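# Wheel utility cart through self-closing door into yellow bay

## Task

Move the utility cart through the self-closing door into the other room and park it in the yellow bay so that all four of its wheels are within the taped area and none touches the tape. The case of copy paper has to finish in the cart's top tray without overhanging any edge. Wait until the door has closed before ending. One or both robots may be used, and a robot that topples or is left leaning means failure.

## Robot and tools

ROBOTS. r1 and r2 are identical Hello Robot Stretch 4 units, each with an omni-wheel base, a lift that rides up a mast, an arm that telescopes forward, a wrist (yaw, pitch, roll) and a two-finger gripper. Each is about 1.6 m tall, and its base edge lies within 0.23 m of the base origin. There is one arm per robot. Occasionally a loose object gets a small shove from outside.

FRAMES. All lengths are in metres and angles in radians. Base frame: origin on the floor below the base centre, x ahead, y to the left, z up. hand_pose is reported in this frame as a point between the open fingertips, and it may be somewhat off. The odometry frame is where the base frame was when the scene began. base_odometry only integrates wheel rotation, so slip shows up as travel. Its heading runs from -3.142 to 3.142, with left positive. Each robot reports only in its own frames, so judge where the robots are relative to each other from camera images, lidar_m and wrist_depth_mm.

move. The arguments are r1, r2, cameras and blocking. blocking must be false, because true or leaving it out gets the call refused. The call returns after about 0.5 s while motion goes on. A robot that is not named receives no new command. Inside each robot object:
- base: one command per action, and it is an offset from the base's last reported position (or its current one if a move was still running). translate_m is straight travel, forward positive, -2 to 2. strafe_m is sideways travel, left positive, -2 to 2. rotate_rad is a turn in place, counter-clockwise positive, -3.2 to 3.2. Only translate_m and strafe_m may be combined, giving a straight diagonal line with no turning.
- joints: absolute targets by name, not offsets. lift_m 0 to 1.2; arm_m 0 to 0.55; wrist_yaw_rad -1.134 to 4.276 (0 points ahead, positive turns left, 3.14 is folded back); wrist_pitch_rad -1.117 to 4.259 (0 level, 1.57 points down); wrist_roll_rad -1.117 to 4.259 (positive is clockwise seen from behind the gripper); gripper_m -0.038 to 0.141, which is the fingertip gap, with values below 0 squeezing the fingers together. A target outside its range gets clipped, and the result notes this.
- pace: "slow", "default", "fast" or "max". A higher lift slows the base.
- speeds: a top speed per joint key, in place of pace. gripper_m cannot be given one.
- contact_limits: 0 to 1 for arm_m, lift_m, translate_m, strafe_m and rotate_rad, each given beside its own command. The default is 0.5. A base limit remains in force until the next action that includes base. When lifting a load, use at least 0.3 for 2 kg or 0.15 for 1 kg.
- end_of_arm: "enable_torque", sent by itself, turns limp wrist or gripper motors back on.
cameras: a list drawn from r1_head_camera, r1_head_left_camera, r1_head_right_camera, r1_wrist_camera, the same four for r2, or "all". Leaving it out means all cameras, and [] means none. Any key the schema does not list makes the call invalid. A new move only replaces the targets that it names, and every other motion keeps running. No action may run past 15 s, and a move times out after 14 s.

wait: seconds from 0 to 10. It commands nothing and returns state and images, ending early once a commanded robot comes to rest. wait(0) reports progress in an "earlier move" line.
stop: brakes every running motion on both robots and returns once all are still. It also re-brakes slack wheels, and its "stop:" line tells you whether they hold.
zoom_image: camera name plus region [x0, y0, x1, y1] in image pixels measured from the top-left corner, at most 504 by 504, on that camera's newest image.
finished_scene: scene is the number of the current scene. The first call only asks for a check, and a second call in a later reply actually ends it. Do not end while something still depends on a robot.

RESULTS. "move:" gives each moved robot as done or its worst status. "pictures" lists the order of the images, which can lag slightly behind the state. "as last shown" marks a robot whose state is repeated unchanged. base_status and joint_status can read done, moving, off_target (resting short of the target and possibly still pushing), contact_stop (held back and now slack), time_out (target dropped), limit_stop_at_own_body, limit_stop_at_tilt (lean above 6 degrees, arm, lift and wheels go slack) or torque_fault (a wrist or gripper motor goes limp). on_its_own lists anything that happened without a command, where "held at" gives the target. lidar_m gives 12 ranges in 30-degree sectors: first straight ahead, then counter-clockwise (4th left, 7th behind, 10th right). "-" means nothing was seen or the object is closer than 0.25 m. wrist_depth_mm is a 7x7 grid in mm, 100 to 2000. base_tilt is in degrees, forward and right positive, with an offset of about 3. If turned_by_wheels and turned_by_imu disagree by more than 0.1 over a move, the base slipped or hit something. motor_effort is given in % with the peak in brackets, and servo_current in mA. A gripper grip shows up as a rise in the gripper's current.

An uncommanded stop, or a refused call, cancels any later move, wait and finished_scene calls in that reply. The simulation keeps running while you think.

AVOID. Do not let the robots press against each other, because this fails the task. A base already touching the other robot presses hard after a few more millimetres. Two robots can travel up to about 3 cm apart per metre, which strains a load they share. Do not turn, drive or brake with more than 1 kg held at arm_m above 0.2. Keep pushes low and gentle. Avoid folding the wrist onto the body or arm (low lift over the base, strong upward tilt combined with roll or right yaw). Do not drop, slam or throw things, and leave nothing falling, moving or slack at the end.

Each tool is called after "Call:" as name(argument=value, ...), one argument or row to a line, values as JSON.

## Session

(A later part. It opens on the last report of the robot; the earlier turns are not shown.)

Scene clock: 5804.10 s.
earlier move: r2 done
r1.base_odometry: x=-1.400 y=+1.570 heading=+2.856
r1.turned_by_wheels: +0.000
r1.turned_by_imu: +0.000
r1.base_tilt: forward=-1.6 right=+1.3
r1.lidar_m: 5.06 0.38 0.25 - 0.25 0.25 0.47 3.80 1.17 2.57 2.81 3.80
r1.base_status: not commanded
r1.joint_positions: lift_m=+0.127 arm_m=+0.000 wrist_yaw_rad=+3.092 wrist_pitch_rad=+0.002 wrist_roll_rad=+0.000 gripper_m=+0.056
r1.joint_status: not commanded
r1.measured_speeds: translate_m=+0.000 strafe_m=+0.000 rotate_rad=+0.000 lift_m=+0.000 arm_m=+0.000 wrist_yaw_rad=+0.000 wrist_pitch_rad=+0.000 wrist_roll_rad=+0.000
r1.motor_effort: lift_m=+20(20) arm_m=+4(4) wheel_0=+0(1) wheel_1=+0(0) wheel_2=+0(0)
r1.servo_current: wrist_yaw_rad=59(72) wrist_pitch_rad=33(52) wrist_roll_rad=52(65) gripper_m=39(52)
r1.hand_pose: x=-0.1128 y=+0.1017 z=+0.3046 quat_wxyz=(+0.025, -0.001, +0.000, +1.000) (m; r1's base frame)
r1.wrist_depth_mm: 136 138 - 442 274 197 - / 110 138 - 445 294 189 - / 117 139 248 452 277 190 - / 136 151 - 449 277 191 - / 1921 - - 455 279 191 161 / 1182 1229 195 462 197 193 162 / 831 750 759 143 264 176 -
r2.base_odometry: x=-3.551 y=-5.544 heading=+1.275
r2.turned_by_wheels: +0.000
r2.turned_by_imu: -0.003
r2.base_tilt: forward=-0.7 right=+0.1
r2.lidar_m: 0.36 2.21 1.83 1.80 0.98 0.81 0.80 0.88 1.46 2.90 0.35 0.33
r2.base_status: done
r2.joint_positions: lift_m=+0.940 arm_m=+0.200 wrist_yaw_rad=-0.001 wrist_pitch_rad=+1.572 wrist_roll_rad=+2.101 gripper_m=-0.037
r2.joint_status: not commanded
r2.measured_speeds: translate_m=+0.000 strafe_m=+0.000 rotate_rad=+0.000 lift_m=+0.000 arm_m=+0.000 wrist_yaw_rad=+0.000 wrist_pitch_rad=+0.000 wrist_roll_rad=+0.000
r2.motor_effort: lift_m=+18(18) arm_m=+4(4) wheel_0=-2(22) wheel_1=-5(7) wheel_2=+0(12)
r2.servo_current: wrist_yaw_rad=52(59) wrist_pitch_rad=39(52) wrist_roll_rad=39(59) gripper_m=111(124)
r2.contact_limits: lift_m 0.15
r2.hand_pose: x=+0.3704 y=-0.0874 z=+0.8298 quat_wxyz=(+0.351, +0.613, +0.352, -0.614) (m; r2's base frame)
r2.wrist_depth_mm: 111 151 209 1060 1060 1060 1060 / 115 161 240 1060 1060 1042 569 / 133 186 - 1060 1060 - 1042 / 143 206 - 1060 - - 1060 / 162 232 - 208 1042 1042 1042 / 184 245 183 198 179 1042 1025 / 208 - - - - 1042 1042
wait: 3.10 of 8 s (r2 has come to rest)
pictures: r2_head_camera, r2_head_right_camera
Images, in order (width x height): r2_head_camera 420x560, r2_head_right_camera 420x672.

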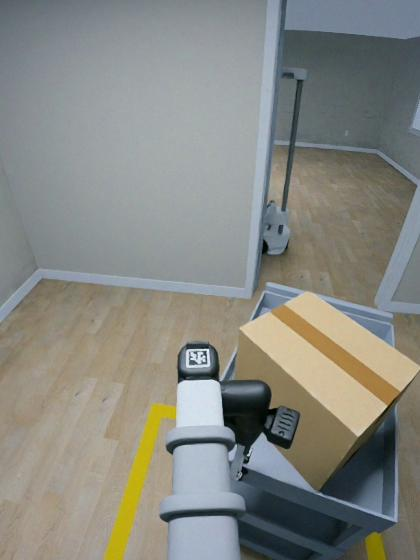

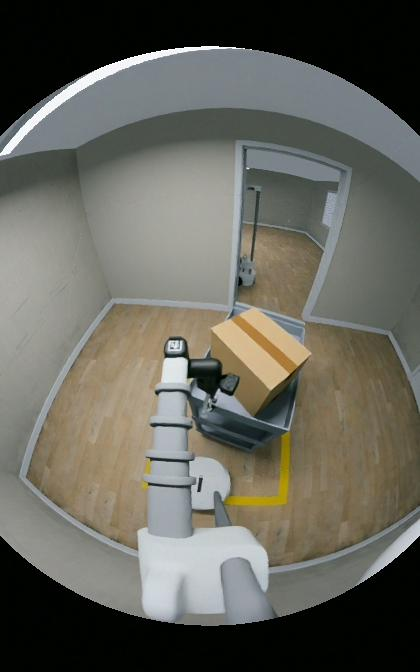

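Call:
move(
  r2={"base": {"translate_m": -0.21, "strafe_m": 0.136}},
  blocking=false,
  cameras=[],
)

Call:
wait(
  seconds=6,
  cameras=["r2_head_right_camera"],
)

Call:
zoom_image(
  camera="r2_head_right_camera",
  region=[110, 300, 350, 540],
)

Scene clock: 5906.80 s.
move: r2 moving
r1.base_odometry: x=-1.400 y=+1.570 heading=+2.856
r1.turned_by_wheels: +0.000
r1.turned_by_imu: +0.000
r1.base_tilt: forward=-1.6 right=+1.3
r1.lidar_m: 5.06 0.37 0.25 - 0.25 0.25 0.48 3.77 1.14 2.52 2.79 3.78
r1.base_status: not commanded
r1.joint_positions: lift_m=+0.127 arm_m=+0.000 wrist_yaw_rad=+3.092 wrist_pitch_rad=+0.002 wrist_roll_rad=+0.000 gripper_m=+0.056
r1.joint_status: not commanded
r1.measured_speeds: translate_m=+0.000 strafe_m=+0.000 rotate_rad=+0.000 lift_m=+0.000 arm_m=+0.000 wrist_yaw_rad=+0.000 wrist_pitch_rad=+0.000 wrist_roll_rad=+0.000
r1.motor_effort: lift_m=+20(20) arm_m=+4(4) wheel_0=+0(0) wheel_1=+0(0) wheel_2=+0(0)
r1.servo_current: wrist_yaw_rad=39(72) wrist_pitch_rad=46(46) wrist_roll_rad=65(72) gripper_m=39(39)
r1.hand_pose: x=-0.1128 y=+0.1017 z=+0.3046 quat_wxyz=(+0.025, -0.001, +0.000, +1.000) (m; r1's base frame)
r1.wrist_depth_mm: 136 138 - 442 273 196 - / 110 139 - 445 293 190 - / 117 139 249 449 278 191 - / 136 150 - 452 278 191 - / 1983 - - 452 279 191 161 / 1182 1205 195 459 196 192 162 / 842 768 759 143 264 175 -
r2.base_odometry: x=-3.577 y=-5.567 heading=+1.275
r2.turned_by_wheels: +0.000
r2.turned_by_imu: +0.000
r2.base_tilt: forward=-0.6 right=+0.1
r2.lidar_m: 0.37 2.15 1.80 1.78 0.97 0.77 0.77 0.88 1.40 2.95 0.38 0.36
r2.base_status: translate_m moving; strafe_m moving
r2.joint_positions: lift_m=+0.940 arm_m=+0.200 wrist_yaw_rad=+0.000 wrist_pitch_rad=+1.566 wrist_roll_rad=+2.101 gripper_m=-0.037
r2.joint_status: not commanded
r2.measured_speeds: translate_m=-0.115 strafe_m=+0.072 rotate_rad=+0.000 lift_m=+0.000 arm_m=+0.000 wrist_yaw_rad=+0.005 wrist_pitch_rad=-0.013 wrist_roll_rad=+0.000
r2.motor_effort: lift_m=+18(18) arm_m=+3(4) wheel_0=-16(17) wheel_1=+5(5) wheel_2=+11(11)
r2.servo_current: wrist_yaw_rad=52(52) wrist_pitch_rad=46(46) wrist_roll_rad=46(59) gripper_m=111(117)
r2.contact_limits: lift_m 0.15
r2.hand_pose: x=+0.3722 y=-0.0874 z=+0.8298 quat_wxyz=(+0.352, +0.615, +0.351, -0.612) (m; r2's base frame)
r2.wrist_depth_mm: 126 160 217 1060 1025 1042 1042 / 133 182 245 1042 1042 1025 597 / 147 206 - 1042 1042 - 1025 / 166 230 - 1042 1060 - 1025 / 182 244 - 1042 1042 1042 1025 / 200 161 179 191 181 1025 1025 / 230 138 - - - - 1042
pictures: none
No camera images: "cameras" was empty.

Scene clock: 5908.47 s.
earlier move: r2 done
r1.base_odometry: x=-1.400 y=+1.570 heading=+2.856
r1.turned_by_wheels: +0.000
r1.turned_by_imu: +0.000
r1.base_tilt: forward=-1.6 right=+1.2
r1.lidar_m: 5.07 0.35 0.25 - 0.25 0.25 0.46 3.78 1.15 2.58 2.82 3.81
r1.base_status: not commanded
r1.joint_positions: lift_m=+0.127 arm_m=+0.000 wrist_yaw_rad=+3.092 wrist_pitch_rad=+0.002 wrist_roll_rad=+0.000 gripper_m=+0.056
r1.joint_status: not commanded
r1.measured_speeds: translate_m=+0.000 strafe_m=+0.000 rotate_rad=+0.000 lift_m=+0.000 arm_m=+0.000 wrist_yaw_rad=+0.000 wrist_pitch_rad=+0.000 wrist_roll_rad=+0.000
r1.motor_effort: lift_m=+20(20) arm_m=+4(4) wheel_0=+0(1) wheel_1=+0(0) wheel_2=+0(0)
r1.servo_current: wrist_yaw_rad=59(72) wrist_pitch_rad=39(46) wrist_roll_rad=59(72) gripper_m=39(52)
r1.hand_pose: x=-0.1128 y=+0.1017 z=+0.3046 quat_wxyz=(+0.025, -0.001, +0.000, +1.000) (m; r1's base frame)
r1.wrist_depth_mm: 136 138 - 442 274 196 - / 110 138 - 449 294 190 - / 117 139 249 445 277 191 - / 136 151 - 449 278 191 - / - - - 455 279 191 162 / 1229 1182 195 459 196 192 161 / 854 750 759 143 265 175 -
r2.base_odometry: x=-3.742 y=-5.706 heading=+1.275
r2.turned_by_wheels: +0.000
r2.turned_by_imu: -0.001
r2.base_tilt: forward=-0.7 right=+0.1
r2.lidar_m: 0.37 2.07 1.74 1.35 0.71 0.56 0.57 0.63 1.05 3.02 0.38 0.35
r2.base_status: done
r2.joint_positions: lift_m=+0.940 arm_m=+0.200 wrist_yaw_rad=+0.000 wrist_pitch_rad=+1.572 wrist_roll_rad=+2.101 gripper_m=-0.037
r2.joint_status: not commanded
r2.measured_speeds: translate_m=+0.000 strafe_m=+0.000 rotate_rad=+0.000 lift_m=+0.000 arm_m=+0.000 wrist_yaw_rad=+0.000 wrist_pitch_rad=+0.000 wrist_roll_rad=+0.000
r2.motor_effort: lift_m=+18(18) arm_m=+3(4) wheel_0=-5(19) wheel_1=+3(7) wheel_2=+2(11)
r2.servo_current: wrist_yaw_rad=52(65) wrist_pitch_rad=33(52) wrist_roll_rad=46(59) gripper_m=117(117)
r2.contact_limits: lift_m 0.15
r2.hand_pose: x=+0.3706 y=-0.0874 z=+0.8298 quat_wxyz=(+0.352, +0.613, +0.352, -0.614) (m; r2's base frame)
r2.wrist_depth_mm: 113 150 219 1042 1060 1025 1060 / 121 173 243 1060 1042 1060 580 / 133 199 - 1042 1060 - 1042 / 150 210 - 1060 - - 1025 / 170 236 - 206 1042 1042 1042 / 190 248 183 197 178 1025 1042 / 214 - - - 1042 1042 1042
wait: 1.67 of 6 s (r2 has come to rest)
pictures: r2_head_right_camera
Images, in order (width x height): r2_head_right_camera 420x672.

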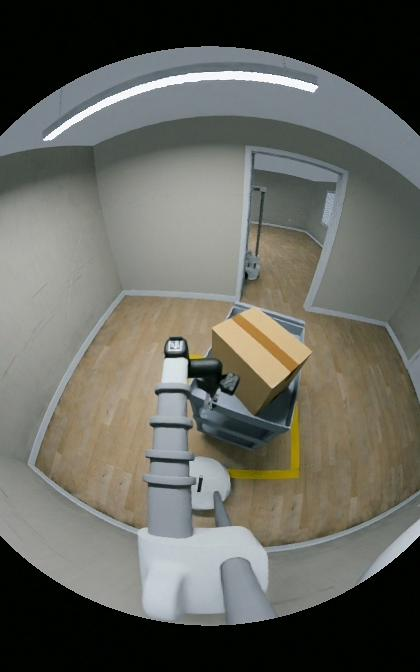

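Scaled by 2.100 from the camera's 420x672 image, which has a finer 600x960 frame.

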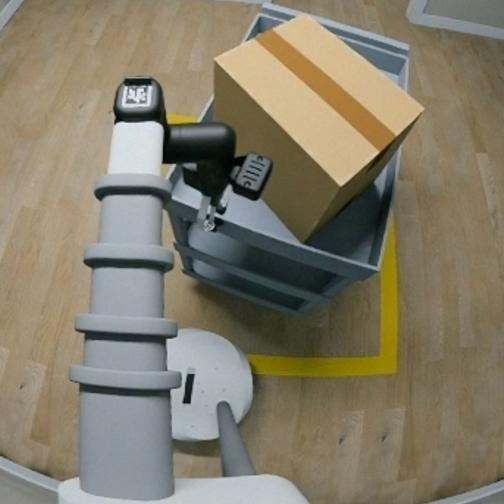

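Call:
move(
  r2={"joints": {"gripper_m": 0.06}},
  blocking=false,
  cameras=[],
)

Call:
wait(
  seconds=3,
  cameras=["r2_wrist_camera"],
)

Scene clock: 5958.00 s.
move: r2 moving
r1.base_odometry: x=-1.400 y=+1.570 heading=+2.856
r1.turned_by_wheels: +0.000
r1.turned_by_imu: +0.000
r1.base_tilt: forward=-1.6 right=+1.3
r1.lidar_m: 5.06 0.39 0.25 - 0.25 0.26 0.46 3.80 1.14 2.58 2.82 3.75
r1.base_status: not commanded
r1.joint_positions: lift_m=+0.127 arm_m=+0.000 wrist_yaw_rad=+3.092 wrist_pitch_rad=+0.002 wrist_roll_rad=+0.000 gripper_m=+0.056
r1.joint_status: not commanded
r1.measured_speeds: translate_m=+0.000 strafe_m=+0.000 rotate_rad=+0.000 lift_m=+0.000 arm_m=+0.000 wrist_yaw_rad=+0.000 wrist_pitch_rad=+0.000 wrist_roll_rad=+0.000
r1.motor_effort: lift_m=+20(20) arm_m=+4(4) wheel_0=+0(1) wheel_1=+0(0) wheel_2=+0(0)
r1.servo_current: wrist_yaw_rad=33(72) wrist_pitch_rad=46(46) wrist_roll_rad=39(59) gripper_m=33(46)
r1.hand_pose: x=-0.1128 y=+0.1017 z=+0.3046 quat_wxyz=(+0.025, -0.001, +0.000, +1.000) (m; r1's base frame)
r1.wrist_depth_mm: 136 138 - 442 273 196 - / 110 138 - 445 293 190 - / 117 139 249 449 278 191 - / 136 151 - 455 279 191 - / 1983 - - 455 281 191 161 / 1205 1182 195 455 196 193 162 / 842 750 759 143 263 176 -
r2.base_odometry: x=-3.742 y=-5.706 heading=+1.275
r2.turned_by_wheels: +0.000
r2.turned_by_imu: +0.001
r2.base_tilt: forward=-0.7 right=+0.1
r2.lidar_m: 0.36 2.09 1.71 1.34 0.70 0.57 0.54 0.65 1.07 3.04 0.37 0.33
r2.base_status: not commanded
r2.joint_positions: lift_m=+0.940 arm_m=+0.200 wrist_yaw_rad=+0.000 wrist_pitch_rad=+1.572 wrist_roll_rad=+2.101 gripper_m=-0.012
r2.joint_status: gripper_m moving
r2.measured_speeds: translate_m=+0.000 strafe_m=+0.000 rotate_rad=+0.000 lift_m=+0.000 arm_m=+0.000 wrist_yaw_rad=+0.000 wrist_pitch_rad=+0.000 wrist_roll_rad=+0.000
r2.motor_effort: lift_m=+18(18) arm_m=+4(4) wheel_0=-5(5) wheel_1=+3(4) wheel_2=+2(2)
r2.servo_current: wrist_yaw_rad=33(52) wrist_pitch_rad=39(52) wrist_roll_rad=59(59) gripper_m=72(104)
r2.contact_limits: lift_m 0.15
r2.hand_pose: x=+0.3706 y=-0.0874 z=+0.8298 quat_wxyz=(+0.352, +0.613, +0.352, -0.614) (m; r2's base frame)
r2.wrist_depth_mm: 112 150 220 1042 1042 1060 1042 / 121 174 242 1042 1060 1042 1078 / 134 198 - 1060 1042 - 1008 / 150 215 - 1042 - - 1060 / 170 236 - 211 1060 1060 1025 / 190 254 186 193 171 1042 1042 / 213 137 - - - 1042 1042
pictures: none
No camera images: "cameras" was empty.

Scene clock: 5959.17 s.
earlier move: r2 done
r1.base_odometry: x=-1.400 y=+1.570 heading=+2.856
r1.turned_by_wheels: +0.000
r1.turned_by_imu: +0.000
r1.base_tilt: forward=-1.6 right=+1.3
r1.lidar_m: 5.07 0.36 0.25 - 0.25 0.25 0.45 3.78 1.13 2.56 2.85 3.78
r1.base_status: not commanded
r1.joint_positions: lift_m=+0.127 arm_m=+0.000 wrist_yaw_rad=+3.092 wrist_pitch_rad=+0.002 wrist_roll_rad=+0.000 gripper_m=+0.056
r1.joint_status: not commanded
r1.measured_speeds: translate_m=+0.000 strafe_m=+0.000 rotate_rad=+0.000 lift_m=+0.000 arm_m=+0.000 wrist_yaw_rad=+0.000 wrist_pitch_rad=+0.000 wrist_roll_rad=+0.000
r1.motor_effort: lift_m=+20(20) arm_m=+4(4) wheel_0=+0(1) wheel_1=+0(0) wheel_2=+0(0)
r1.servo_current: wrist_yaw_rad=59(72) wrist_pitch_rad=46(52) wrist_roll_rad=33(65) gripper_m=46(46)
r1.hand_pose: x=-0.1128 y=+0.1017 z=+0.3046 quat_wxyz=(+0.025, -0.001, +0.000, +1.000) (m; r1's base frame)
r1.wrist_depth_mm: 136 138 - 442 274 196 - / 110 138 - 449 293 190 - / 117 139 249 452 279 190 - / 136 150 - 452 279 191 - / - - - 455 278 192 161 / 1182 1229 195 459 197 192 161 / 866 759 741 143 263 175 -
r2.base_odometry: x=-3.742 y=-5.706 heading=+1.275
r2.turned_by_wheels: +0.000
r2.turned_by_imu: +0.000
r2.base_tilt: forward=-0.7 right=+0.1
r2.lidar_m: 0.35 2.10 1.73 1.34 0.71 0.57 0.57 0.65 1.06 3.01 0.37 0.35
r2.base_status: not commanded
r2.joint_positions: lift_m=+0.940 arm_m=+0.200 wrist_yaw_rad=+0.000 wrist_pitch_rad=+1.572 wrist_roll_rad=+2.101 gripper_m=+0.060
r2.joint_status: all done
r2.measured_speeds: translate_m=+0.000 strafe_m=+0.000 rotate_rad=+0.000 lift_m=+0.000 arm_m=+0.000 wrist_yaw_rad=+0.000 wrist_pitch_rad=+0.000 wrist_roll_rad=+0.000
r2.motor_effort: lift_m=+18(18) arm_m=+4(4) wheel_0=-4(5) wheel_1=+4(4) wheel_2=+1(2)
r2.servo_current: wrist_yaw_rad=52(59) wrist_pitch_rad=39(52) wrist_roll_rad=39(59) gripper_m=46(104)
r2.contact_limits: lift_m 0.15
r2.hand_pose: x=+0.3706 y=-0.0874 z=+0.8298 quat_wxyz=(+0.352, +0.613, +0.352, -0.614) (m; r2's base frame)
r2.wrist_depth_mm: 113 151 221 1042 1042 1042 1042 / 122 175 236 1042 1025 1042 603 / 134 195 - 1042 1042 - 1042 / 153 216 - 1042 1042 - 1025 / 171 237 - - 1025 1042 1060 / 191 251 189 168 191 1025 1025 / 216 137 - - - 1025 1060
wait: 1.17 of 3 s (r2 has come to rest)
pictures: r2_wrist_camera
Images, in order (width x height): r2_wrist_camera 616x392.

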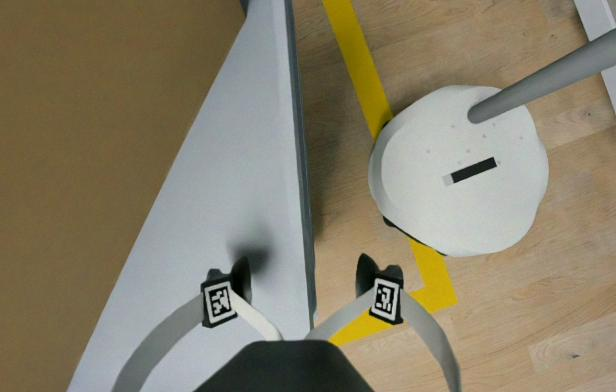

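Call:
move(
  r2={"joints": {"lift_m": 1.08}},
  blocking=false,
  cameras=[],
)

Call:
wait(
  seconds=3,
  cameras=[],
)

Call:
move(
  r2={"base": {"translate_m": -0.2, "strafe_m": 0.85}, "pace": "fast"},
  blocking=false,
  cameras=[],
)

Call:
wait(
  seconds=7,
  cameras=["r2_head_right_camera"],
)

Call:
zoom_image(
  camera="r2_head_right_camera",
  region=[140, 240, 400, 500],
)

Scene clock: 5983.03 s.
move: r2 moving
r1.base_odometry: x=-1.400 y=+1.570 heading=+2.856
r1.turned_by_wheels: +0.000
r1.turned_by_imu: +0.000
r1.base_tilt: forward=-1.6 right=+1.3
r1.lidar_m: 5.06 0.37 0.25 - 0.25 0.25 0.46 3.82 1.15 2.56 2.81 3.79
r1.base_status: not commanded
r1.joint_positions: lift_m=+0.127 arm_m=+0.000 wrist_yaw_rad=+3.092 wrist_pitch_rad=+0.002 wrist_roll_rad=+0.000 gripper_m=+0.056
r1.joint_status: not commanded
r1.measured_speeds: translate_m=+0.000 strafe_m=+0.000 rotate_rad=+0.000 lift_m=+0.000 arm_m=+0.000 wrist_yaw_rad=+0.000 wrist_pitch_rad=+0.000 wrist_roll_rad=+0.000
r1.motor_effort: lift_m=+20(20) arm_m=+4(4) wheel_0=+0(1) wheel_1=+0(0) wheel_2=+0(0)
r1.servo_current: wrist_yaw_rad=33(52) wrist_pitch_rad=39(46) wrist_roll_rad=46(59) gripper_m=46(52)
r1.hand_pose: x=-0.1128 y=+0.1017 z=+0.3046 quat_wxyz=(+0.025, -0.001, +0.000, +1.000) (m; r1's base frame)
r1.wrist_depth_mm: 136 138 - 442 273 196 - / 110 139 - 445 294 190 - / 117 139 248 445 278 190 - / 136 151 - 452 279 191 - / 1983 - - 455 281 191 161 / 1182 1182 195 455 196 192 161 / 842 750 759 143 265 176 -
r2.base_odometry: x=-3.742 y=-5.706 heading=+1.275
r2.turned_by_wheels: +0.000
r2.turned_by_imu: +0.000
r2.base_tilt: forward=-0.7 right=+0.0
r2.lidar_m: 0.35 2.09 1.72 1.34 0.70 0.58 0.54 0.64 1.07 3.02 0.40 0.32
r2.base_status: not commanded
r2.joint_positions: lift_m=+0.978 arm_m=+0.200 wrist_yaw_rad=+0.000 wrist_pitch_rad=+1.572 wrist_roll_rad=+2.101 gripper_m=+0.060
r2.joint_status: lift_m moving
r2.measured_speeds: translate_m=+0.000 strafe_m=+0.000 rotate_rad=+0.000 lift_m=+0.146 arm_m=+0.000 wrist_yaw_rad=+0.000 wrist_pitch_rad=+0.000 wrist_roll_rad=+0.000
r2.motor_effort: lift_m=+23(26) arm_m=+4(4) wheel_0=-4(4) wheel_1=+3(4) wheel_2=+1(2)
r2.servo_current: wrist_yaw_rad=52(52) wrist_pitch_rad=39(46) wrist_roll_rad=59(59) gripper_m=52(52)
r2.hand_pose: x=+0.3706 y=-0.0874 z=+0.8675 quat_wxyz=(+0.352, +0.613, +0.352, -0.614) (m; r2's base frame)
r2.wrist_depth_mm: 113 151 229 1060 1060 1078 1078 / 122 175 251 1078 1078 1078 597 / 134 194 282 1078 1078 - 1060 / 153 224 - 1078 - - 1078 / 171 248 - 1078 1078 1078 1060 / 190 270 189 228 191 1078 1078 / 219 137 - - - 1098 1078
pictures: none
No camera images: "cameras" was empty.

Scene clock: 5984.20 s.
earlier move: r2 done
r1.base_odometry: x=-1.400 y=+1.570 heading=+2.856
r1.turned_by_wheels: +0.000
r1.turned_by_imu: +0.000
r1.base_tilt: forward=-1.6 right=+1.3
r1.lidar_m: 5.05 0.35 0.25 - 0.25 0.25 0.44 3.79 1.15 2.53 2.82 3.81
r1.base_status: not commanded
r1.joint_positions: lift_m=+0.127 arm_m=+0.000 wrist_yaw_rad=+3.092 wrist_pitch_rad=+0.002 wrist_roll_rad=+0.000 gripper_m=+0.056
r1.joint_status: not commanded
r1.measured_speeds: translate_m=+0.000 strafe_m=+0.000 rotate_rad=+0.000 lift_m=+0.000 arm_m=+0.000 wrist_yaw_rad=+0.000 wrist_pitch_rad=+0.000 wrist_roll_rad=+0.000
r1.motor_effort: lift_m=+20(20) arm_m=+4(4) wheel_0=+0(1) wheel_1=+0(0) wheel_2=+0(0)
r1.servo_current: wrist_yaw_rad=52(65) wrist_pitch_rad=46(52) wrist_roll_rad=39(65) gripper_m=39(52)
r1.hand_pose: x=-0.1128 y=+0.1017 z=+0.3046 quat_wxyz=(+0.025, -0.001, +0.000, +1.000) (m; r1's base frame)
r1.wrist_depth_mm: 136 138 - 442 274 196 - / 110 138 - 445 294 189 - / 117 139 249 449 278 190 - / 136 150 - 449 278 191 - / 1921 - - 459 281 192 161 / 1182 1205 195 459 196 191 162 / 842 750 750 143 264 175 -
r2.base_odometry: x=-3.742 y=-5.706 heading=+1.275
r2.turned_by_wheels: +0.000
r2.turned_by_imu: +0.000
r2.base_tilt: forward=-0.7 right=+0.1
r2.lidar_m: 0.36 2.09 1.72 1.33 0.71 0.58 0.56 0.65 1.04 3.03 0.37 0.35
r2.base_status: not commanded
r2.joint_positions: lift_m=+1.080 arm_m=+0.200 wrist_yaw_rad=+0.000 wrist_pitch_rad=+1.572 wrist_roll_rad=+2.101 gripper_m=+0.060
r2.joint_status: all done
r2.measured_speeds: translate_m=+0.000 strafe_m=+0.000 rotate_rad=+0.000 lift_m=+0.000 arm_m=+0.000 wrist_yaw_rad=+0.000 wrist_pitch_rad=+0.000 wrist_roll_rad=+0.000
r2.motor_effort: lift_m=+21(26) arm_m=+4(4) wheel_0=-4(5) wheel_1=+3(4) wheel_2=+2(2)
r2.servo_current: wrist_yaw_rad=46(59) wrist_pitch_rad=39(46) wrist_roll_rad=59(59) gripper_m=46(52)
r2.hand_pose: x=+0.3706 y=-0.0874 z=+0.9696 quat_wxyz=(+0.352, +0.613, +0.352, -0.614) (m; r2's base frame)
r2.wrist_depth_mm: 125 151 228 1182 1182 1182 1160 / 126 175 276 1182 1182 1205 597 / 134 195 307 1182 - 1182 1160 / 153 223 355 1205 - - 1182 / 171 277 362 1205 1205 1182 1160 / 191 294 189 330 191 1182 1182 / 219 274 353 - - 1160 1182
wait: 1.17 of 3 s (r2 has come to rest)
pictures: none
No camera images: "cameras" was empty.

Scene clock: 5984.70 s.
move: r2 moving
r1.base_odometry: x=-1.400 y=+1.570 heading=+2.856
r1.turned_by_wheels: +0.000
r1.turned_by_imu: +0.000
r1.base_tilt: forward=-1.6 right=+1.2
r1.lidar_m: 5.07 0.37 0.25 - 0.25 0.25 0.47 3.80 1.15 2.55 2.84 3.78
r1.base_status: not commanded
r1.joint_positions: lift_m=+0.127 arm_m=+0.000 wrist_yaw_rad=+3.092 wrist_pitch_rad=+0.002 wrist_roll_rad=+0.000 gripper_m=+0.056
r1.joint_status: not commanded
r1.measured_speeds: translate_m=+0.000 strafe_m=+0.000 rotate_rad=+0.000 lift_m=+0.000 arm_m=+0.000 wrist_yaw_rad=+0.000 wrist_pitch_rad=+0.000 wrist_roll_rad=+0.000
r1.motor_effort: lift_m=+20(20) arm_m=+4(4) wheel_0=+0(1) wheel_1=+0(0) wheel_2=+0(0)
r1.servo_current: wrist_yaw_rad=46(59) wrist_pitch_rad=46(46) wrist_roll_rad=46(59) gripper_m=39(52)
r1.hand_pose: x=-0.1128 y=+0.1017 z=+0.3046 quat_wxyz=(+0.025, -0.001, +0.000, +1.000) (m; r1's base frame)
r1.wrist_depth_mm: 136 138 - 442 274 196 - / 110 138 - 445 293 190 - / 117 139 248 455 278 190 - / 137 151 - 452 279 191 - / 1983 - - 455 279 191 161 / 1205 1205 195 459 196 191 161 / 854 750 750 144 264 175 -
r2.base_odometry: x=-3.778 y=-5.703 heading=+1.276
r2.turned_by_wheels: +0.000
r2.turned_by_imu: +0.000
r2.base_tilt: forward=-0.7 right=+0.0
r2.lidar_m: 0.38 2.03 1.68 1.36 0.69 0.53 0.55 0.64 1.01 3.06 0.40 0.36
r2.base_status: translate_m moving; strafe_m moving
r2.joint_positions: lift_m=+1.080 arm_m=+0.200 wrist_yaw_rad=+0.000 wrist_pitch_rad=+1.572 wrist_roll_rad=+2.101 gripper_m=+0.060
r2.joint_status: not commanded
r2.measured_speeds: translate_m=-0.032 strafe_m=+0.139 rotate_rad=-0.006 lift_m=+0.000 arm_m=+0.000 wrist_yaw_rad=+0.000 wrist_pitch_rad=+0.000 wrist_roll_rad=+0.000
r2.motor_effort: lift_m=+21(21) arm_m=+4(4) wheel_0=-11(11) wheel_1=+10(11) wheel_2=+7(8)
r2.servo_current: wrist_yaw_rad=33(52) wrist_pitch_rad=33(46) wrist_roll_rad=52(52) gripper_m=46(52)
r2.hand_pose: x=+0.3706 y=-0.0874 z=+0.9696 quat_wxyz=(+0.352, +0.613, +0.352, -0.614) (m; r2's base frame)
r2.wrist_depth_mm: 146 200 274 1182 1182 1182 1160 / 160 220 325 1182 1182 1205 597 / 175 249 364 1182 - 1182 1138 / 200 291 - 1182 - - 1160 / 217 325 - 1182 1182 1182 1160 / 248 340 189 375 191 1182 1182 / 278 359 353 - - 1182 1182
pictures: none
No camera images: "cameras" was empty.

Scene clock: 5988.23 s.
earlier move: r2 done
r1.base_odometry: x=-1.400 y=+1.570 heading=+2.856
r1.turned_by_wheels: +0.000
r1.turned_by_imu: +0.000
r1.base_tilt: forward=-1.6 right=+1.3
r1.lidar_m: 5.05 0.36 0.25 - 0.25 0.25 0.45 3.82 1.15 2.53 2.80 3.78
r1.base_status: not commanded
r1.joint_positions: lift_m=+0.127 arm_m=+0.000 wrist_yaw_rad=+3.092 wrist_pitch_rad=+0.002 wrist_roll_rad=+0.000 gripper_m=+0.056
r1.joint_status: not commanded
r1.measured_speeds: translate_m=+0.000 strafe_m=+0.000 rotate_rad=+0.000 lift_m=+0.000 arm_m=+0.000 wrist_yaw_rad=+0.000 wrist_pitch_rad=+0.000 wrist_roll_rad=+0.000
r1.motor_effort: lift_m=+20(20) arm_m=+4(4) wheel_0=+0(1) wheel_1=+0(0) wheel_2=+0(0)
r1.servo_current: wrist_yaw_rad=46(65) wrist_pitch_rad=39(52) wrist_roll_rad=52(65) gripper_m=39(52)
r1.hand_pose: x=-0.1128 y=+0.1017 z=+0.3046 quat_wxyz=(+0.025, -0.001, +0.000, +1.000) (m; r1's base frame)
r1.wrist_depth_mm: 136 138 - 439 274 197 - / 110 139 - 445 294 190 - / 117 139 249 452 277 191 - / 136 151 - 455 279 191 - / 1921 - - 459 278 191 161 / 1182 1205 194 455 196 191 162 / 866 750 750 144 264 175 -
r2.base_odometry: x=-4.613 y=-5.650 heading=+1.276
r2.turned_by_wheels: +0.000
r2.turned_by_imu: +0.000
r2.base_tilt: forward=-0.7 right=+0.1
r2.lidar_m: 2.16 1.17 0.93 0.50 0.27 0.25 0.25 0.25 0.42 3.84 1.03 1.44
r2.base_status: done
r2.joint_positions: lift_m=+1.080 arm_m=+0.200 wrist_yaw_rad=+0.000 wrist_pitch_rad=+1.572 wrist_roll_rad=+2.101 gripper_m=+0.060
r2.joint_status: not commanded
r2.measured_speeds: translate_m=+0.000 strafe_m=+0.000 rotate_rad=+0.000 lift_m=+0.000 arm_m=+0.000 wrist_yaw_rad=+0.000 wrist_pitch_rad=+0.000 wrist_roll_rad=+0.000
r2.motor_effort: lift_m=+21(21) arm_m=+4(4) wheel_0=-4(13) wheel_1=+1(12) wheel_2=+8(9)
r2.servo_current: wrist_yaw_rad=46(59) wrist_pitch_rad=39(52) wrist_roll_rad=39(59) gripper_m=52(59)
r2.hand_pose: x=+0.3706 y=-0.0874 z=+0.9696 quat_wxyz=(+0.352, +0.613, +0.352, -0.614) (m; r2's base frame)
r2.wrist_depth_mm: - 1229 1205 1160 1182 1098 - / 1182 1205 1182 1182 1182 1078 525 / 1205 1182 1182 1182 1182 976 - / 1205 1205 1229 1160 - - - / 1205 1182 1205 1182 1182 1182 - / 1229 1205 196 1205 191 1205 1138 / 1205 1182 1182 - - 1182 1138
wait: 3.53 of 7 s (r2 has come to rest)
pictures: r2_head_right_camera
Images, in order (width x height): r2_head_right_camera 420x672.

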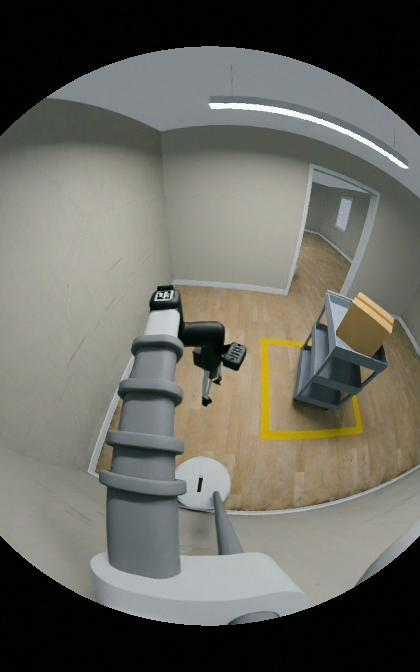

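Scaled by 1.938 from the camera's 420x672 image, which has a finer 600x960 frame.

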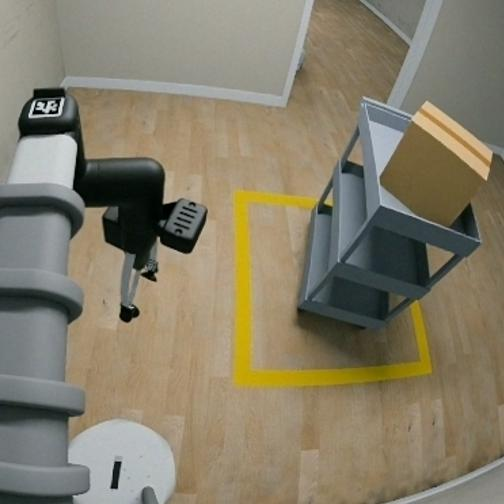

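Call:
zoom_image(
  camera="r2_head_right_camera",
  region=[255, 325, 375, 445],
)

Scaled by 4.200 from the camera's 420x672 image, which has a finer 600x960 frame.

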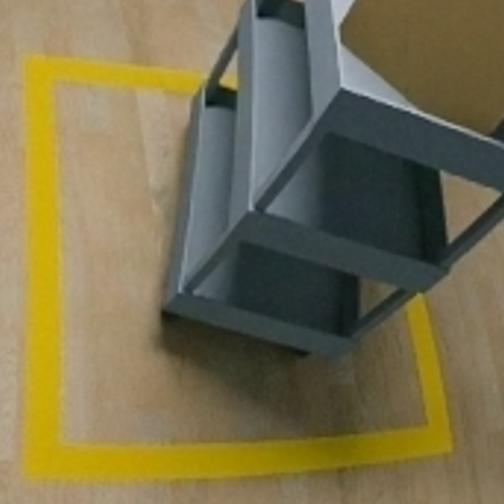

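Call:
move(
  r1={"base": {"translate_m": -0.23, "strafe_m": -0.415}},
  blocking=false,
  cameras=[],
)

Call:
wait(
  seconds=6,
  cameras=["r1_head_left_camera"],
)

Scene clock: 6021.73 s.
move: r1 moving
r1.base_odometry: x=-1.377 y=+1.592 heading=+2.857
r1.turned_by_wheels: +0.000
r1.turned_by_imu: +0.000
r1.base_tilt: forward=-1.6 right=+1.3
r1.lidar_m: 5.09 0.36 0.25 - 0.25 0.25 0.51 3.78 1.12 2.47 2.81 3.73
r1.base_status: translate_m moving; strafe_m moving
r1.joint_positions: lift_m=+0.127 arm_m=+0.000 wrist_yaw_rad=+3.092 wrist_pitch_rad=+0.002 wrist_roll_rad=+0.000 gripper_m=+0.056
r1.joint_status: not commanded
r1.measured_speeds: translate_m=-0.059 strafe_m=-0.107 rotate_rad=-0.003 lift_m=+0.000 arm_m=+0.000 wrist_yaw_rad=+0.000 wrist_pitch_rad=+0.000 wrist_roll_rad=+0.000
r1.motor_effort: lift_m=+20(20) arm_m=+4(4) wheel_0=+6(6) wheel_1=-8(8) wheel_2=+7(7)
r1.servo_current: wrist_yaw_rad=52(72) wrist_pitch_rad=39(52) wrist_roll_rad=59(72) gripper_m=39(46)
r1.hand_pose: x=-0.1128 y=+0.1017 z=+0.3046 quat_wxyz=(+0.025, -0.001, +0.000, +1.000) (m; r1's base frame)
r1.wrist_depth_mm: 136 138 - 452 274 195 - / 113 139 - 459 277 195 - / 114 139 270 466 278 188 - / 137 160 - 469 279 189 - / 1921 - - 469 279 189 159 / 1205 1229 193 477 196 189 - / 854 759 750 143 264 173 -
r2.base_odometry: x=-4.613 y=-5.650 heading=+1.276
r2.turned_by_wheels: +0.000
r2.turned_by_imu: +0.000
r2.base_tilt: forward=-0.7 right=+0.1
r2.lidar_m: 2.13 1.14 0.92 0.51 0.25 0.25 0.25 0.25 0.41 3.83 1.02 1.46
r2.base_status: not commanded
r2.joint_positions: lift_m=+1.080 arm_m=+0.200 wrist_yaw_rad=+0.000 wrist_pitch_rad=+1.572 wrist_roll_rad=+2.101 gripper_m=+0.060
r2.joint_status: not commanded
r2.measured_speeds: translate_m=+0.000 strafe_m=+0.000 rotate_rad=+0.000 lift_m=+0.000 arm_m=+0.000 wrist_yaw_rad=+0.000 wrist_pitch_rad=+0.000 wrist_roll_rad=+0.000
r2.motor_effort: lift_m=+21(21) arm_m=+4(4) wheel_0=-4(5) wheel_1=+1(2) wheel_2=+8(8)
r2.servo_current: wrist_yaw_rad=46(52) wrist_pitch_rad=39(46) wrist_roll_rad=46(59) gripper_m=46(52)
r2.hand_pose: x=+0.3706 y=-0.0874 z=+0.9696 quat_wxyz=(+0.352, +0.613, +0.352, -0.614) (m; r2's base frame)
r2.wrist_depth_mm: - 1182 1182 1182 1160 1118 - / 1160 1182 1205 1160 1182 1098 521 / 1182 1182 1160 1182 1182 960 - / 1205 1205 1205 1182 - - - / 1205 1229 1182 1160 1182 1182 - / 1182 1182 196 1182 191 1182 1118 / 1205 1160 1205 - - 1182 1138
pictures: none
No camera images: "cameras" was empty.

Scene clock: 6024.30 s.
earlier move: r1 done
r1.base_odometry: x=-1.062 y=+1.904 heading=+2.857
r1.turned_by_wheels: +0.000
r1.turned_by_imu: -0.005
r1.base_tilt: forward=-1.6 right=+1.3
r1.lidar_m: 0.31 0.25 - 0.25 0.26 0.63 1.92 0.68 0.68 1.71 2.40 3.23
r1.base_status: done
r1.joint_positions: lift_m=+0.127 arm_m=+0.000 wrist_yaw_rad=+3.092 wrist_pitch_rad=+0.002 wrist_roll_rad=+0.000 gripper_m=+0.056
r1.joint_status: not commanded
r1.measured_speeds: translate_m=+0.000 strafe_m=+0.000 rotate_rad=+0.000 lift_m=+0.000 arm_m=+0.000 wrist_yaw_rad=+0.000 wrist_pitch_rad=+0.000 wrist_roll_rad=+0.000
r1.motor_effort: lift_m=+20(20) arm_m=+4(4) wheel_0=-4(9) wheel_1=+8(12) wheel_2=-2(7)
r1.servo_current: wrist_yaw_rad=46(72) wrist_pitch_rad=33(52) wrist_roll_rad=46(72) gripper_m=39(46)
r1.hand_pose: x=-0.1128 y=+0.1017 z=+0.3046 quat_wxyz=(+0.025, -0.001, +0.000, +1.000) (m; r1's base frame)
r1.wrist_depth_mm: - 137 - - - - 382 / - 137 - - - - 387 / 111 137 213 - - - 397 / 124 140 - - - - 402 / 1708 - - - - - 347 / 1182 1205 195 1160 191 1160 343 / 854 750 759 167 732 585 389
r2.base_odometry: x=-4.613 y=-5.650 heading=+1.276
r2.turned_by_wheels: +0.000
r2.turned_by_imu: +0.000
r2.base_tilt: forward=-0.7 right=+0.1
r2.lidar_m: 2.14 1.13 0.94 0.51 0.26 0.25 0.25 0.25 0.41 3.83 1.01 1.46
r2.base_status: not commanded
r2.joint_positions: lift_m=+1.080 arm_m=+0.200 wrist_yaw_rad=+0.000 wrist_pitch_rad=+1.572 wrist_roll_rad=+2.101 gripper_m=+0.060
r2.joint_status: not commanded
r2.measured_speeds: translate_m=+0.000 strafe_m=+0.000 rotate_rad=+0.000 lift_m=+0.000 arm_m=+0.000 wrist_yaw_rad=+0.000 wrist_pitch_rad=+0.000 wrist_roll_rad=+0.000
r2.motor_effort: lift_m=+21(21) arm_m=+4(4) wheel_0=-4(5) wheel_1=+1(2) wheel_2=+8(8)
r2.servo_current: wrist_yaw_rad=39(59) wrist_pitch_rad=39(46) wrist_roll_rad=46(59) gripper_m=52(59)
r2.hand_pose: x=+0.3706 y=-0.0874 z=+0.9696 quat_wxyz=(+0.352, +0.613, +0.352, -0.614) (m; r2's base frame)
r2.wrist_depth_mm: - 1205 1182 1205 1205 1118 - / 1182 1182 1205 1182 1182 1078 521 / 1205 1205 1182 1182 1182 960 - / 1182 1205 1182 1182 - - - / 1205 1205 1205 1182 1182 1160 - / 1205 1229 196 1205 191 1182 1138 / 1205 1205 1205 - - 1182 1160
wait: 2.57 of 6 s (r1 has come to rest)
pictures: r1_head_left_camera
Images, in order (width x height): r1_head_left_camera 420x672.

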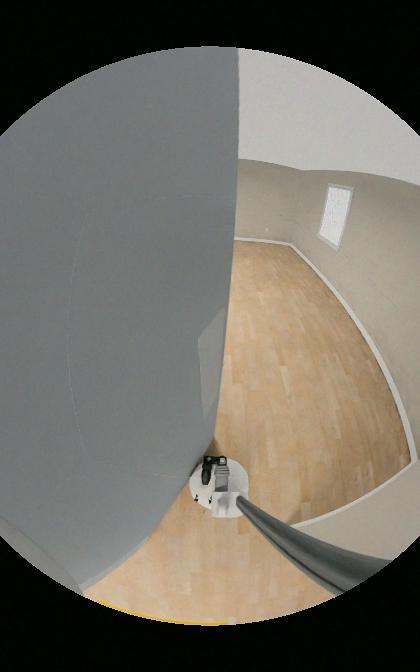

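Call:
move(
  r1={"base": {"translate_m": -0.38, "strafe_m": -0.03}},
  blocking=false,
  cameras=[],
)

Call:
wait(
  seconds=6,
  cameras=["r1_head_left_camera"],
)

Scene clock: 6036.43 s.
move: r1 moving
r1.base_odometry: x=-1.032 y=+1.898 heading=+2.856
r1.turned_by_wheels: +0.000
r1.turned_by_imu: -0.001
r1.base_tilt: forward=-1.6 right=+1.3
r1.lidar_m: 0.30 0.25 - 0.25 0.26 0.67 1.90 0.71 0.66 1.60 2.39 3.19
r1.base_status: translate_m moving; strafe_m moving
r1.joint_positions: lift_m=+0.127 arm_m=+0.000 wrist_yaw_rad=+3.092 wrist_pitch_rad=+0.002 wrist_roll_rad=+0.000 gripper_m=+0.056
r1.joint_status: not commanded
r1.measured_speeds: translate_m=-0.121 strafe_m=-0.011 rotate_rad=+0.004 lift_m=+0.000 arm_m=+0.000 wrist_yaw_rad=+0.000 wrist_pitch_rad=+0.000 wrist_roll_rad=+0.000
r1.motor_effort: lift_m=+20(20) arm_m=+4(4) wheel_0=-11(12) wheel_1=-3(6) wheel_2=+7(7)
r1.servo_current: wrist_yaw_rad=52(59) wrist_pitch_rad=52(52) wrist_roll_rad=46(65) gripper_m=39(46)
r1.hand_pose: x=-0.1128 y=+0.1017 z=+0.3046 quat_wxyz=(+0.025, -0.001, +0.000, +1.000) (m; r1's base frame)
r1.wrist_depth_mm: - 137 - - - - 407 / - 137 - - - - 415 / 112 138 223 - - - 427 / 129 143 - - - - 433 / 1708 - - - - 1863 368 / 1182 1205 195 1182 190 1160 427 / 854 750 759 167 750 676 424
r2.base_odometry: x=-4.613 y=-5.650 heading=+1.276
r2.turned_by_wheels: +0.000
r2.turned_by_imu: +0.000
r2.base_tilt: forward=-0.7 right=+0.1
r2.lidar_m: 2.15 1.09 0.92 0.53 0.26 0.25 0.25 0.25 0.40 3.83 1.03 1.45
r2.base_status: not commanded
r2.joint_positions: lift_m=+1.080 arm_m=+0.200 wrist_yaw_rad=+0.000 wrist_pitch_rad=+1.572 wrist_roll_rad=+2.101 gripper_m=+0.060
r2.joint_status: not commanded
r2.measured_speeds: translate_m=+0.000 strafe_m=+0.000 rotate_rad=+0.000 lift_m=+0.000 arm_m=+0.000 wrist_yaw_rad=+0.000 wrist_pitch_rad=+0.000 wrist_roll_rad=+0.000
r2.motor_effort: lift_m=+21(21) arm_m=+4(4) wheel_0=-4(4) wheel_1=+1(2) wheel_2=+8(8)
r2.servo_current: wrist_yaw_rad=52(59) wrist_pitch_rad=39(39) wrist_roll_rad=39(59) gripper_m=52(52)
r2.hand_pose: x=+0.3706 y=-0.0874 z=+0.9696 quat_wxyz=(+0.352, +0.613, +0.352, -0.614) (m; r2's base frame)
r2.wrist_depth_mm: - 1205 1160 1182 1182 1098 - / 1205 1205 1182 1182 1205 1078 521 / 1182 1205 1160 1182 1182 960 - / 1205 1182 1205 1205 - - - / 1205 1205 1205 1160 1160 1160 - / 1205 1205 196 1160 191 1182 1138 / 1205 1205 1205 - - 1160 1160
pictures: none
No camera images: "cameras" was empty.

Scene clock: 6038.80 s.
earlier move: r1 done
r1.base_odometry: x=-0.689 y=+1.826 heading=+2.855
r1.turned_by_wheels: -0.001
r1.turned_by_imu: -0.002
r1.base_tilt: forward=-1.6 right=+1.3
r1.lidar_m: 0.25 0.25 0.25 0.25 0.51 1.50 1.51 3.13 0.45 0.47 2.37 0.39
r1.base_status: done
r1.joint_positions: lift_m=+0.127 arm_m=+0.000 wrist_yaw_rad=+3.092 wrist_pitch_rad=+0.002 wrist_roll_rad=+0.000 gripper_m=+0.056
r1.joint_status: not commanded
r1.measured_speeds: translate_m=+0.000 strafe_m=+0.000 rotate_rad=+0.000 lift_m=+0.000 arm_m=+0.000 wrist_yaw_rad=+0.000 wrist_pitch_rad=+0.000 wrist_roll_rad=+0.000
r1.motor_effort: lift_m=+20(20) arm_m=+4(4) wheel_0=-12(14) wheel_1=+9(9) wheel_2=-12(13)
r1.servo_current: wrist_yaw_rad=46(78) wrist_pitch_rad=33(52) wrist_roll_rad=39(78) gripper_m=39(52)
r1.hand_pose: x=-0.1128 y=+0.1017 z=+0.3046 quat_wxyz=(+0.025, -0.001, +0.000, +1.000) (m; r1's base frame)
r1.wrist_depth_mm: - 137 - - - - - / - 137 - - - - - / 110 137 197 - - - - / 123 138 - - - - - / 1756 - - - 1921 - - / 1229 1205 195 1182 189 1138 1138 / 854 741 759 167 750 778 809
r2.base_odometry: x=-4.613 y=-5.650 heading=+1.276
r2.turned_by_wheels: +0.000
r2.turned_by_imu: +0.000
r2.base_tilt: forward=-0.7 right=+0.0
r2.lidar_m: 2.15 1.13 0.92 0.54 0.27 0.25 0.25 0.26 0.41 3.82 1.02 1.44
r2.base_status: not commanded
r2.joint_positions: lift_m=+1.080 arm_m=+0.200 wrist_yaw_rad=+0.000 wrist_pitch_rad=+1.572 wrist_roll_rad=+2.101 gripper_m=+0.060
r2.joint_status: not commanded
r2.measured_speeds: translate_m=+0.000 strafe_m=+0.000 rotate_rad=+0.000 lift_m=+0.000 arm_m=+0.000 wrist_yaw_rad=+0.000 wrist_pitch_rad=+0.000 wrist_roll_rad=+0.000
r2.motor_effort: lift_m=+21(21) arm_m=+4(4) wheel_0=-5(5) wheel_1=+1(2) wheel_2=+8(8)
r2.servo_current: wrist_yaw_rad=52(59) wrist_pitch_rad=39(46) wrist_roll_rad=39(65) gripper_m=59(59)
r2.hand_pose: x=+0.3706 y=-0.0874 z=+0.9696 quat_wxyz=(+0.352, +0.613, +0.352, -0.614) (m; r2's base frame)
r2.wrist_depth_mm: - 1205 1182 1182 1182 1118 - / 1182 1205 1182 1182 1160 1098 521 / 1205 1205 1182 1205 1182 976 - / 1182 1182 1182 1160 - - - / 1182 1182 1205 1182 1182 1205 - / 1205 1205 196 1182 191 1182 1118 / 1205 1182 1182 - - 1182 1182
wait: 2.37 of 6 s (r1 has come to rest)
pictures: r1_head_left_camera
Images, in order (width x height): r1_head_left_camera 420x672.

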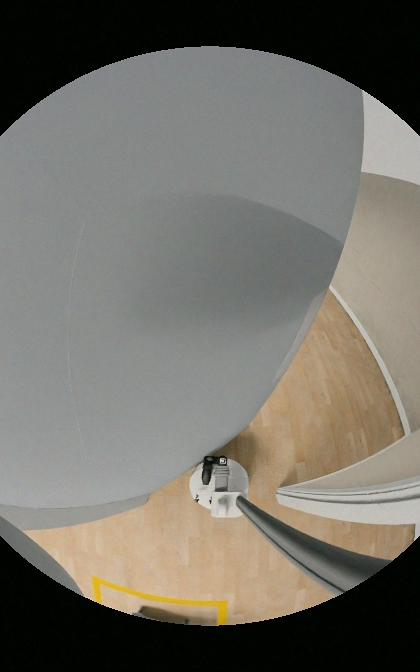

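Call:
move(
  r1={"base": {"translate_m": -0.52, "strafe_m": 0.05}, "pace": "slow"},
  blocking=false,
  cameras=[],
)

Call:
wait(
  seconds=9,
  cameras=["r1_head_left_camera"],
)

Scene clock: 6045.60 s.
move: r1 moving
r1.base_odometry: x=-0.677 y=+1.821 heading=+2.854
r1.turned_by_wheels: -0.001
r1.turned_by_imu: -0.001
r1.base_tilt: forward=-1.6 right=+1.3
r1.lidar_m: 0.25 0.25 0.25 0.25 0.48 1.51 1.52 3.11 0.47 0.43 2.40 0.35
r1.base_status: translate_m moving; strafe_m moving
r1.joint_positions: lift_m=+0.127 arm_m=+0.000 wrist_yaw_rad=+3.092 wrist_pitch_rad=+0.002 wrist_roll_rad=+0.000 gripper_m=+0.056
r1.joint_status: not commanded
r1.measured_speeds: translate_m=-0.048 strafe_m=+0.005 rotate_rad=+0.000 lift_m=+0.000 arm_m=+0.000 wrist_yaw_rad=+0.000 wrist_pitch_rad=+0.000 wrist_roll_rad=+0.000
r1.motor_effort: lift_m=+20(20) arm_m=+4(4) wheel_0=-14(17) wheel_1=+1(10) wheel_2=-3(12)
r1.servo_current: wrist_yaw_rad=46(65) wrist_pitch_rad=39(46) wrist_roll_rad=52(65) gripper_m=39(46)
r1.hand_pose: x=-0.1128 y=+0.1017 z=+0.3046 quat_wxyz=(+0.025, -0.001, +0.000, +1.000) (m; r1's base frame)
r1.wrist_depth_mm: - 137 - - - - - / - 137 - - - - - / 110 137 200 - - - - / 121 138 - - - - - / 1756 - - 1921 - - - / 1229 1182 195 1182 189 1160 1138 / 842 750 759 167 741 768 831
r2.base_odometry: x=-4.613 y=-5.650 heading=+1.276
r2.turned_by_wheels: +0.000
r2.turned_by_imu: +0.000
r2.base_tilt: forward=-0.7 right=+0.0
r2.lidar_m: 2.16 1.14 0.92 0.53 0.29 0.25 0.25 0.25 0.41 3.83 1.01 1.48
r2.base_status: not commanded
r2.joint_positions: lift_m=+1.080 arm_m=+0.200 wrist_yaw_rad=+0.000 wrist_pitch_rad=+1.572 wrist_roll_rad=+2.101 gripper_m=+0.060
r2.joint_status: not commanded
r2.measured_speeds: translate_m=+0.000 strafe_m=+0.000 rotate_rad=+0.000 lift_m=+0.000 arm_m=+0.000 wrist_yaw_rad=+0.000 wrist_pitch_rad=+0.000 wrist_roll_rad=+0.000
r2.motor_effort: lift_m=+20(21) arm_m=+4(4) wheel_0=-4(5) wheel_1=+1(1) wheel_2=+8(8)
r2.servo_current: wrist_yaw_rad=46(52) wrist_pitch_rad=46(46) wrist_roll_rad=52(52) gripper_m=46(59)
r2.hand_pose: x=+0.3706 y=-0.0874 z=+0.9696 quat_wxyz=(+0.352, +0.613, +0.352, -0.614) (m; r2's base frame)
r2.wrist_depth_mm: - 1205 1205 1160 1160 1138 - / 1182 1182 1182 1182 1182 1098 525 / 1205 1205 1182 1160 1182 976 - / 1205 1182 1182 1205 - - - / 1205 1205 1182 1182 1182 1160 - / 1205 1160 196 1182 191 1160 1138 / 1205 1205 1182 - - 1182 1182
pictures: none
No camera images: "cameras" was empty.

Scene clock: 6051.60 s.
earlier move: r1 done
r1.base_odometry: x=-0.204 y=+1.631 heading=+2.855
r1.turned_by_wheels: +0.001
r1.turned_by_imu: -0.001
r1.base_tilt: forward=-1.6 right=+1.2
r1.lidar_m: 0.33 0.35 0.48 0.95 2.38 1.00 0.97 2.63 2.48 1.29 0.52 0.35
r1.base_status: done
r1.joint_positions: lift_m=+0.127 arm_m=+0.000 wrist_yaw_rad=+3.092 wrist_pitch_rad=+0.002 wrist_roll_rad=+0.000 gripper_m=+0.056
r1.joint_status: not commanded
r1.measured_speeds: translate_m=+0.000 strafe_m=+0.000 rotate_rad=+0.000 lift_m=+0.000 arm_m=+0.000 wrist_yaw_rad=+0.000 wrist_pitch_rad=+0.000 wrist_roll_rad=+0.000
r1.motor_effort: lift_m=+20(20) arm_m=+4(4) wheel_0=-3(17) wheel_1=-3(10) wheel_2=+2(12)
r1.servo_current: wrist_yaw_rad=39(72) wrist_pitch_rad=39(59) wrist_roll_rad=39(72) gripper_m=46(52)
r1.hand_pose: x=-0.1128 y=+0.1017 z=+0.3046 quat_wxyz=(+0.025, -0.001, +0.000, +1.000) (m; r1's base frame)
r1.wrist_depth_mm: 135 138 - - 1366 - - / 109 138 - - 1661 - - / 116 139 251 - - - - / 135 152 - - - - - / 1983 - - 1708 1661 - - / 1182 1205 194 1205 191 1160 1229 / 854 750 759 156 741 768 820
r2.base_odometry: x=-4.613 y=-5.650 heading=+1.276
r2.turned_by_wheels: +0.000
r2.turned_by_imu: +0.001
r2.base_tilt: forward=-0.7 right=+0.1
r2.lidar_m: 2.13 1.13 0.92 0.55 0.28 0.25 0.25 0.25 0.41 3.83 1.02 1.44
r2.base_status: not commanded
r2.joint_positions: lift_m=+1.080 arm_m=+0.200 wrist_yaw_rad=+0.000 wrist_pitch_rad=+1.572 wrist_roll_rad=+2.101 gripper_m=+0.060
r2.joint_status: not commanded
r2.measured_speeds: translate_m=+0.000 strafe_m=+0.000 rotate_rad=+0.000 lift_m=+0.000 arm_m=+0.000 wrist_yaw_rad=+0.000 wrist_pitch_rad=+0.000 wrist_roll_rad=+0.000
r2.motor_effort: lift_m=+21(21) arm_m=+4(4) wheel_0=-4(5) wheel_1=+1(2) wheel_2=+8(8)
r2.servo_current: wrist_yaw_rad=46(65) wrist_pitch_rad=46(46) wrist_roll_rad=46(59) gripper_m=52(59)
r2.hand_pose: x=+0.3706 y=-0.0874 z=+0.9696 quat_wxyz=(+0.352, +0.613, +0.352, -0.614) (m; r2's base frame)
r2.wrist_depth_mm: - 1182 1182 1205 1182 1098 - / 1205 1182 1182 1182 1182 1098 525 / 1182 1182 1182 1182 1182 976 - / 1205 1205 1182 1182 - - - / 1205 1182 1182 1182 1160 1205 - / 1182 1229 196 1205 191 1160 1138 / 1205 1205 1182 - - 1160 1182
wait: 6.00 of 9 s (r1 has come to rest)
pictures: r1_head_left_camera
Images, in order (width x height): r1_head_left_camera 420x672.

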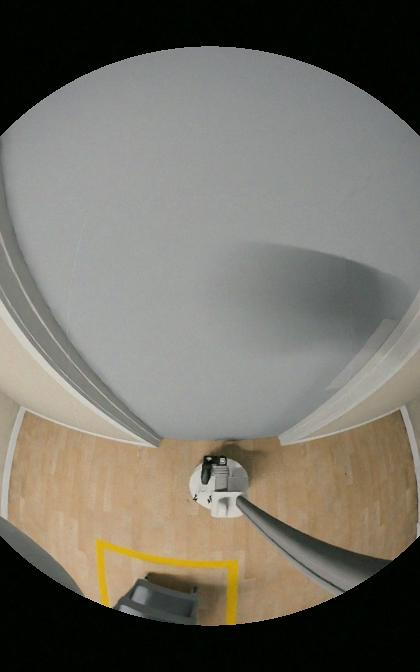

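Call:
zoom_image(
  camera="r1_head_left_camera",
  region=[80, 520, 260, 640],
)

Call:
finished_scene(
  scene=1,
)

Scaled by 2.800 from the camera's 420x672 image, which has a finer 600x960 frame.

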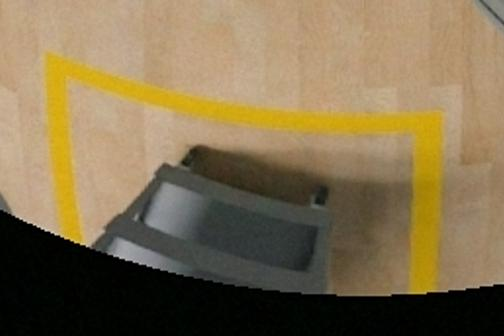

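This call ended nothing. Check each condition of the task against the scene as it is now, look again where you are not sure, and mend what is not met. Then call finished_scene again.

Call:
move(
  blocking=false,
  cameras=["r2_head_right_camera"],
)

Call:
zoom_image(
  camera="r2_head_right_camera",
  region=[310, 270, 410, 370],
)

Scene clock: 6077.33 s.
r1.base_odometry: x=-0.204 y=+1.631 heading=+2.855
r1.turned_by_wheels: +0.000
r1.turned_by_imu: +0.000
r1.base_tilt: forward=-1.6 right=+1.3
r1.lidar_m: 0.33 0.33 0.48 0.97 2.39 1.01 1.00 2.62 2.49 1.31 0.54 0.37
r1.base_status: done
r1.joint_positions: lift_m=+0.127 arm_m=+0.000 wrist_yaw_rad=+3.092 wrist_pitch_rad=+0.002 wrist_roll_rad=+0.000 gripper_m=+0.056
r1.joint_status: not commanded
r1.measured_speeds: translate_m=+0.000 strafe_m=+0.000 rotate_rad=+0.000 lift_m=+0.000 arm_m=+0.000 wrist_yaw_rad=+0.000 wrist_pitch_rad=+0.000 wrist_roll_rad=+0.000
r1.motor_effort: lift_m=+20(20) arm_m=+4(4) wheel_0=-3(17) wheel_1=-3(10) wheel_2=+2(12)
r1.servo_current: wrist_yaw_rad=39(72) wrist_pitch_rad=39(59) wrist_roll_rad=52(72) gripper_m=39(52)
r1.hand_pose: x=-0.1128 y=+0.1017 z=+0.3046 quat_wxyz=(+0.025, -0.001, +0.000, +1.000) (m; r1's base frame)
r1.wrist_depth_mm: 136 138 - - 1308 - - / 109 138 - - 1708 - - / 116 139 252 - - - - / 135 153 - - - - - / 1983 - - 1618 1661 - - / 1205 1205 193 1182 190 1160 1229 / 842 750 750 155 750 778 820
r2.base_odometry: x=-4.613 y=-5.650 heading=+1.276
r2.turned_by_wheels: +0.000
r2.turned_by_imu: +0.000
r2.base_tilt: forward=-0.6 right=+0.1
r2.lidar_m: 2.15 1.13 0.94 0.53 0.25 0.25 0.25 0.25 0.43 3.82 1.02 1.48
r2.base_status: not commanded
r2.joint_positions: lift_m=+1.080 arm_m=+0.200 wrist_yaw_rad=+0.000 wrist_pitch_rad=+1.572 wrist_roll_rad=+2.101 gripper_m=+0.060
r2.joint_status: not commanded
r2.measured_speeds: translate_m=+0.000 strafe_m=+0.000 rotate_rad=+0.000 lift_m=+0.000 arm_m=+0.000 wrist_yaw_rad=+0.000 wrist_pitch_rad=+0.000 wrist_roll_rad=+0.000
r2.motor_effort: lift_m=+20(21) arm_m=+4(4) wheel_0=-4(5) wheel_1=+1(2) wheel_2=+8(8)
r2.servo_current: wrist_yaw_rad=39(65) wrist_pitch_rad=39(46) wrist_roll_rad=59(59) gripper_m=52(59)
r2.hand_pose: x=+0.3706 y=-0.0874 z=+0.9696 quat_wxyz=(+0.352, +0.613, +0.352, -0.614) (m; r2's base frame)
r2.wrist_depth_mm: - 1182 1182 1205 1182 1098 - / 1182 1182 1205 1182 1160 1098 517 / 1205 1182 1205 1160 1182 960 - / 1205 1160 1205 1182 - - - / 1182 1182 1182 1182 1182 1182 - / 1182 1205 195 1160 191 1182 1138 / 1182 1205 1182 - - 1182 1160
pictures: r2_head_right_camera
Images, in order (width x height): r2_head_right_camera 420x672.

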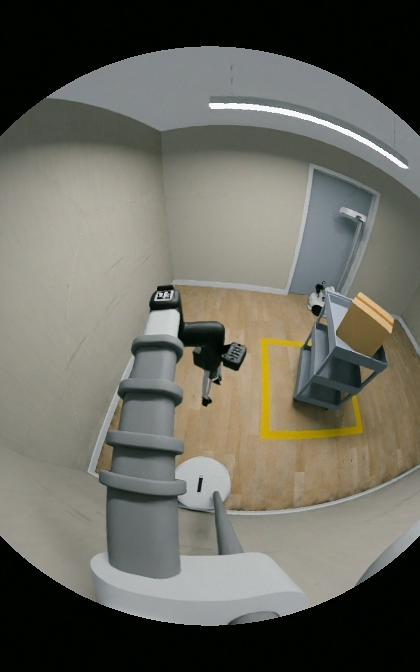

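Scaled by 5.040 from the camera's 420x672 image, which has a finer 600x960 frame.

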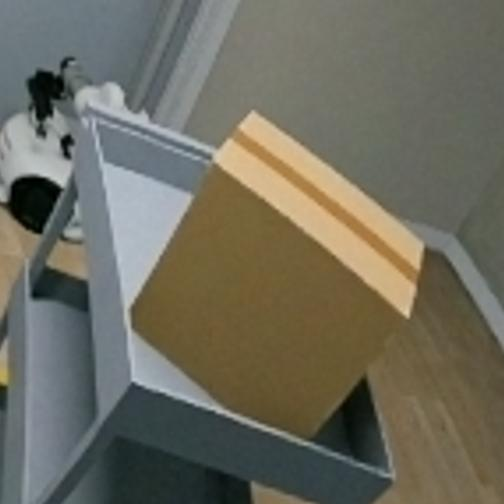

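Call:
finished_scene(
  scene=1,
)

The scene is finished: the task was done.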